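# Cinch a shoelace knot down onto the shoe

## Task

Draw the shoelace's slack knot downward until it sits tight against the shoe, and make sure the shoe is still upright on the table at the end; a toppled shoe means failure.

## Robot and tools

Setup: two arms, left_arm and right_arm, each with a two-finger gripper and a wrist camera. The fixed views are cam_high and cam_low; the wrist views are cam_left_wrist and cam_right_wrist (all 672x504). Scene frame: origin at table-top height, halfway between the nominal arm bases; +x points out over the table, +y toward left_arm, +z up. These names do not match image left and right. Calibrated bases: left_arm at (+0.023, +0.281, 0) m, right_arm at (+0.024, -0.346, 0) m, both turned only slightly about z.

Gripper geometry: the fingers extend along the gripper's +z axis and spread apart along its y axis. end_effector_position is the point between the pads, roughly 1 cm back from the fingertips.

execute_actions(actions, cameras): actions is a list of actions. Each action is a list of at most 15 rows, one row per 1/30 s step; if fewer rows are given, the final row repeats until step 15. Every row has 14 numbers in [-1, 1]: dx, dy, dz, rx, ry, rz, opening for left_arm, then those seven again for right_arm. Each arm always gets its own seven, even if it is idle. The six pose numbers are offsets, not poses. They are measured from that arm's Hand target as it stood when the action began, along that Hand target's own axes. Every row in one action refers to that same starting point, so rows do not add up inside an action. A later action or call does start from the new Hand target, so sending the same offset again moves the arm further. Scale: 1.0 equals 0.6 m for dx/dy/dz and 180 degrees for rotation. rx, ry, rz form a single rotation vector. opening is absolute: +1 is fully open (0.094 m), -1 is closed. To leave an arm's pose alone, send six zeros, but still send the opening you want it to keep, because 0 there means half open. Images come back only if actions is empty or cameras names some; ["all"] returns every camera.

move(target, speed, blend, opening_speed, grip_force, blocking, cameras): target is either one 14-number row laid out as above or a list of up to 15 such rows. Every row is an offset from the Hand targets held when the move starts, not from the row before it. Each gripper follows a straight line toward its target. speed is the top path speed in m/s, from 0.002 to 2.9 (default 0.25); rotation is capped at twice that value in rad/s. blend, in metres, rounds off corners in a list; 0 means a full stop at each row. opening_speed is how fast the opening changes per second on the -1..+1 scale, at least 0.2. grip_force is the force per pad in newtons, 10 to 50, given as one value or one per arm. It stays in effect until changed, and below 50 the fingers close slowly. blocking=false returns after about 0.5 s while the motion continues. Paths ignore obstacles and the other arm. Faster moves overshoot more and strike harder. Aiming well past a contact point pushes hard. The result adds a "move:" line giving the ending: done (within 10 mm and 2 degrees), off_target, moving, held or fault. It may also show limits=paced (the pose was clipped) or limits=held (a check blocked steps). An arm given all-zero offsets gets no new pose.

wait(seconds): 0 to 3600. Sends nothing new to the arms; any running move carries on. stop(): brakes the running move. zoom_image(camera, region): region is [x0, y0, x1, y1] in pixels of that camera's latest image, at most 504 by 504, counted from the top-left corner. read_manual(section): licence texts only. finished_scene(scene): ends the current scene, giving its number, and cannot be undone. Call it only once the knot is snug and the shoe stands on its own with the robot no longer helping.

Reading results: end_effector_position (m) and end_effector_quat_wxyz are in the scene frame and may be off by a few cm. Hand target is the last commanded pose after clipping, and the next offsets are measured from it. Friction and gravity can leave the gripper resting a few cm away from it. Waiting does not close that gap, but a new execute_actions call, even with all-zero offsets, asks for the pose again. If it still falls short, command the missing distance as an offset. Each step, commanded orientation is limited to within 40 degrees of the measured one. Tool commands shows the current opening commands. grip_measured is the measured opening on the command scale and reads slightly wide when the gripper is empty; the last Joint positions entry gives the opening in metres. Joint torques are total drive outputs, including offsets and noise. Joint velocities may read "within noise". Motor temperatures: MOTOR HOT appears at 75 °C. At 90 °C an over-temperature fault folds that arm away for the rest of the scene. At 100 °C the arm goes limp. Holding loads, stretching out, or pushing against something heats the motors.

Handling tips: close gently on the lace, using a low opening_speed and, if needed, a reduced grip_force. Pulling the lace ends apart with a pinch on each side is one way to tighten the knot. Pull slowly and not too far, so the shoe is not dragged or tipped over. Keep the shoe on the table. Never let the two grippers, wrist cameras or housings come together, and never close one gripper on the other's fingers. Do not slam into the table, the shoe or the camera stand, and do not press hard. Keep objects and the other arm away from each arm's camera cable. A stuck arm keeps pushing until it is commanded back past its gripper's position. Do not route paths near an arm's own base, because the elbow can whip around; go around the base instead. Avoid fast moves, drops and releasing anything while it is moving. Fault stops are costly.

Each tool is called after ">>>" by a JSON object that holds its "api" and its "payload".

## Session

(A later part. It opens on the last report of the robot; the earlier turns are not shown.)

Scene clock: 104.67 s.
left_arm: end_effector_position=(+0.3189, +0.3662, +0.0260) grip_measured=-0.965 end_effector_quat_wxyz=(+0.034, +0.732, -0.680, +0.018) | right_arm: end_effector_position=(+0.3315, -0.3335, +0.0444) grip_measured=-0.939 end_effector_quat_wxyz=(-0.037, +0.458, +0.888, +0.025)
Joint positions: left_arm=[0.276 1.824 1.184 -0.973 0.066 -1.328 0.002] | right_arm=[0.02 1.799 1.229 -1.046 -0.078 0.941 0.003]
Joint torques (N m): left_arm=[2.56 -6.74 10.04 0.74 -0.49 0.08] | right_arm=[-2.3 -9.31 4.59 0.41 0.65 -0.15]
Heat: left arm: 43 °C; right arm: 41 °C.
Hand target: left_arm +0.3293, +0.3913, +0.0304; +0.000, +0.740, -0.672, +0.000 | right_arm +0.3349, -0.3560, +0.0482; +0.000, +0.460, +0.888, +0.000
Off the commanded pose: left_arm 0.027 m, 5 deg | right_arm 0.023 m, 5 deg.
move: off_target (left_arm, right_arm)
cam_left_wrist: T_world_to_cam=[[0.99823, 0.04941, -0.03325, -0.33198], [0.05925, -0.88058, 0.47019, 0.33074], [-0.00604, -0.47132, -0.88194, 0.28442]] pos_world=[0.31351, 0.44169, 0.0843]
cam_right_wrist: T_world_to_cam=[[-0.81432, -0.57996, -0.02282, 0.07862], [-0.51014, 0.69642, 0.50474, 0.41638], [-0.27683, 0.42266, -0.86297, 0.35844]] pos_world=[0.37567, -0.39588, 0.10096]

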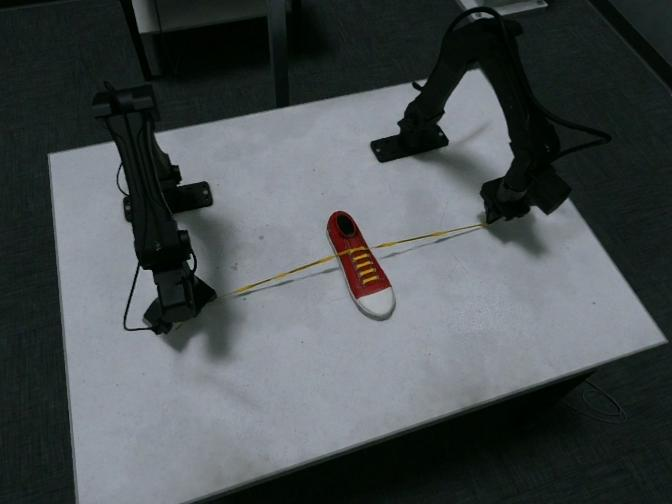

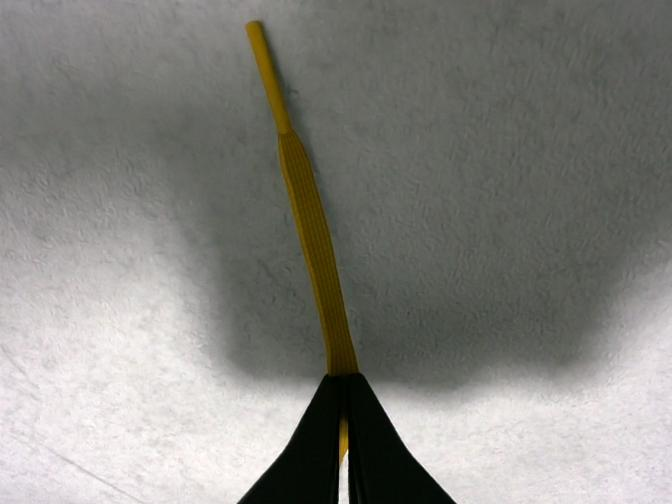

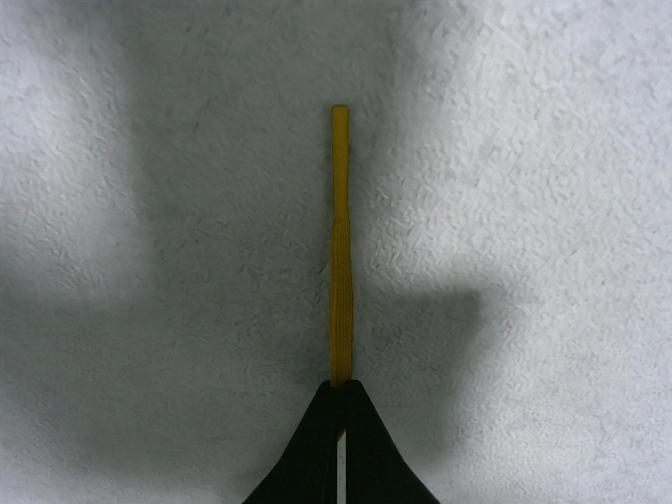

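>>> {"api": "move", "payload": {"target": [[0.06,0.005,0.012,0,0,0,-1,0.053,0.037,0.012,0,0,0,-1],[0.06,0.005,0.012,0,0,0,-0.4,0.053,0.037,0.012,0,0,0,-0.4],[0.06,0.005,-0.15,0,0,0,-0.4,0.053,0.037,-0.15,0,0,0,-0.4]], "speed": 0.1, "cameras": ["cam_high","cam_low","cam_left_wrist","cam_right_wrist"]}}

>>> {"api": "zoom_image", "payload": {"camera": "cam_high", "region": [300, 190, 420, 340]}}

>>> {"api": "zoom_image", "payload": {"camera": "cam_low", "region": [290, 225, 390, 285]}}

Scene clock: 113.07 s.
left_arm: end_effector_position=(+0.3228, +0.3496, +0.1019) grip_measured=-0.402 end_effector_quat_wxyz=(+0.032, +0.736, -0.676, -0.002) | right_arm: end_effector_position=(+0.3302, -0.3177, +0.1224) grip_measured=-0.401 end_effector_quat_wxyz=(-0.021, +0.455, +0.890, -0.006)
Joint positions: left_arm=[0.201 1.764 1.421 -1.284 0.032 -1.414 0.028] | right_arm=[0.11 1.745 1.481 -1.35 -0.012 1.027 0.028]
Joint torques (N m): left_arm=[-0.5 -10.33 10.19 0.43 -0.21 -0.14] | right_arm=[0.34 -8.61 9.83 -0.02 0.03 0.13]
Heat: left arm: 43 °C; right arm: 41 °C.
Hand target: left_arm +0.3297, +0.3553, +0.1204; +0.000, +0.740, -0.672, +0.000 | right_arm +0.3348, -0.3173, +0.1382; +0.000, +0.460, +0.888, +0.000
Off the commanded pose: left_arm 0.021 m, 4 deg | right_arm 0.016 m, 3 deg.
move: off_target (left_arm, right_arm)
cam_left_wrist: T_world_to_cam=[[0.99648, 0.0598, -0.05881, -0.3329], [0.07965, -0.89436, 0.4402, 0.28145], [-0.02628, -0.44334, -0.89597, 0.34173]] pos_world=[0.31828, 0.42312, 0.1627]
cam_right_wrist: T_world_to_cam=[[-0.8102, -0.58591, 0.01707, 0.08036], [-0.51557, 0.72618, 0.45481, 0.38277], [-0.27887, 0.35969, -0.89042, 0.40272]] pos_world=[0.37476, -0.37573, 0.18313]

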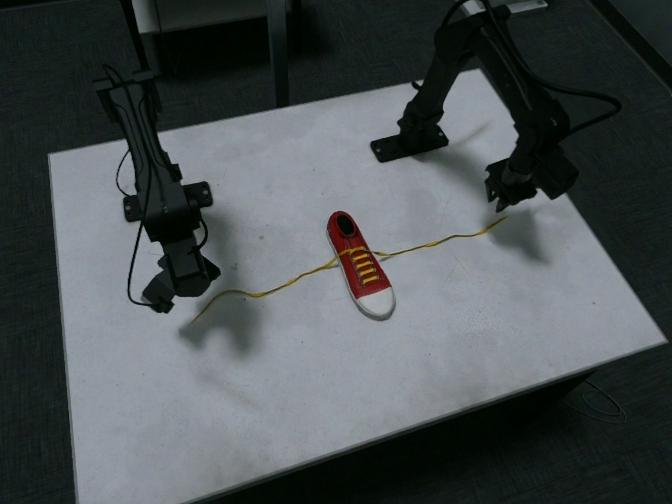

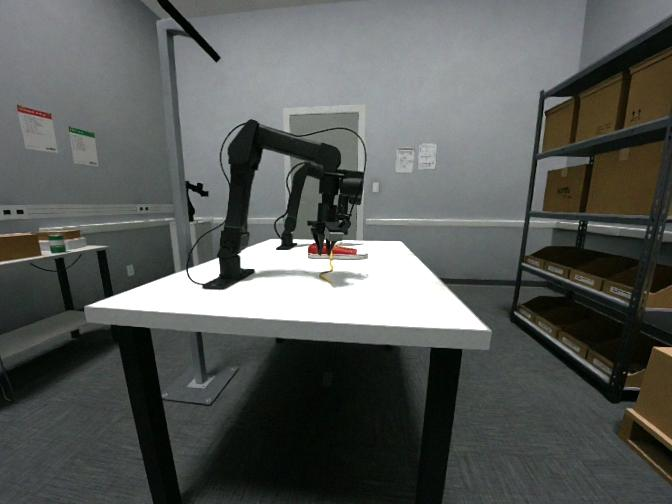

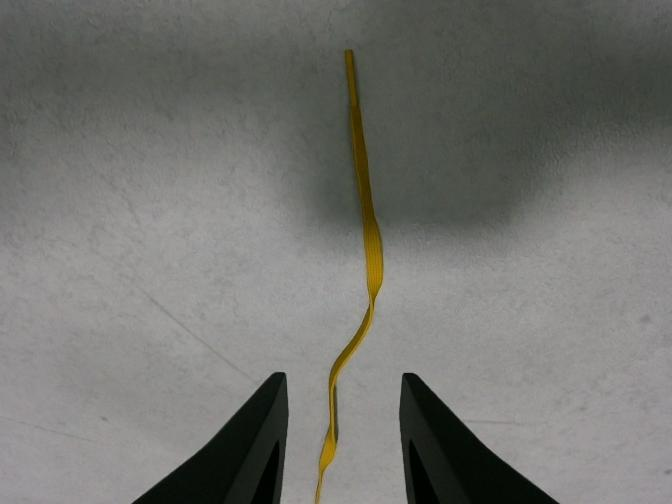

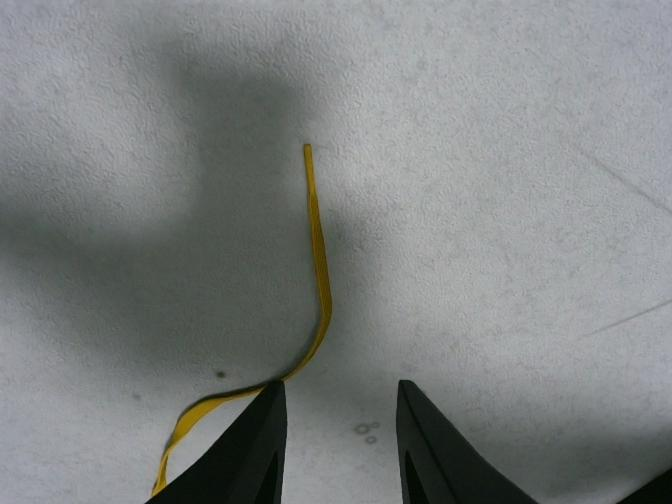

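Scaled by 3.360 from the camera's image (finer frame: 960x720).

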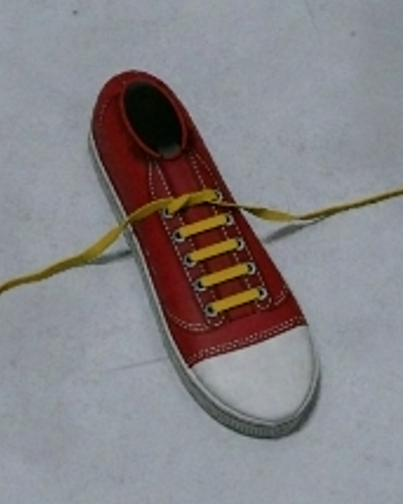

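Scaled by 5.040 from the camera's image (finer frame: 960x720).

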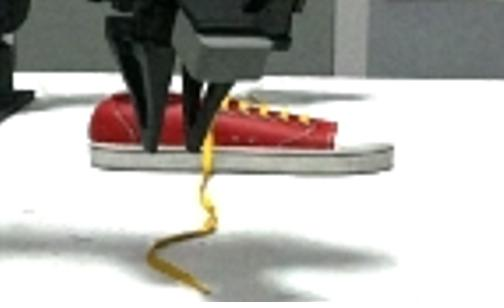

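Knot is flat.

>>> {"api": "finished_scene", "payload": {"scene": 2}}

The scene is finished: the task was done.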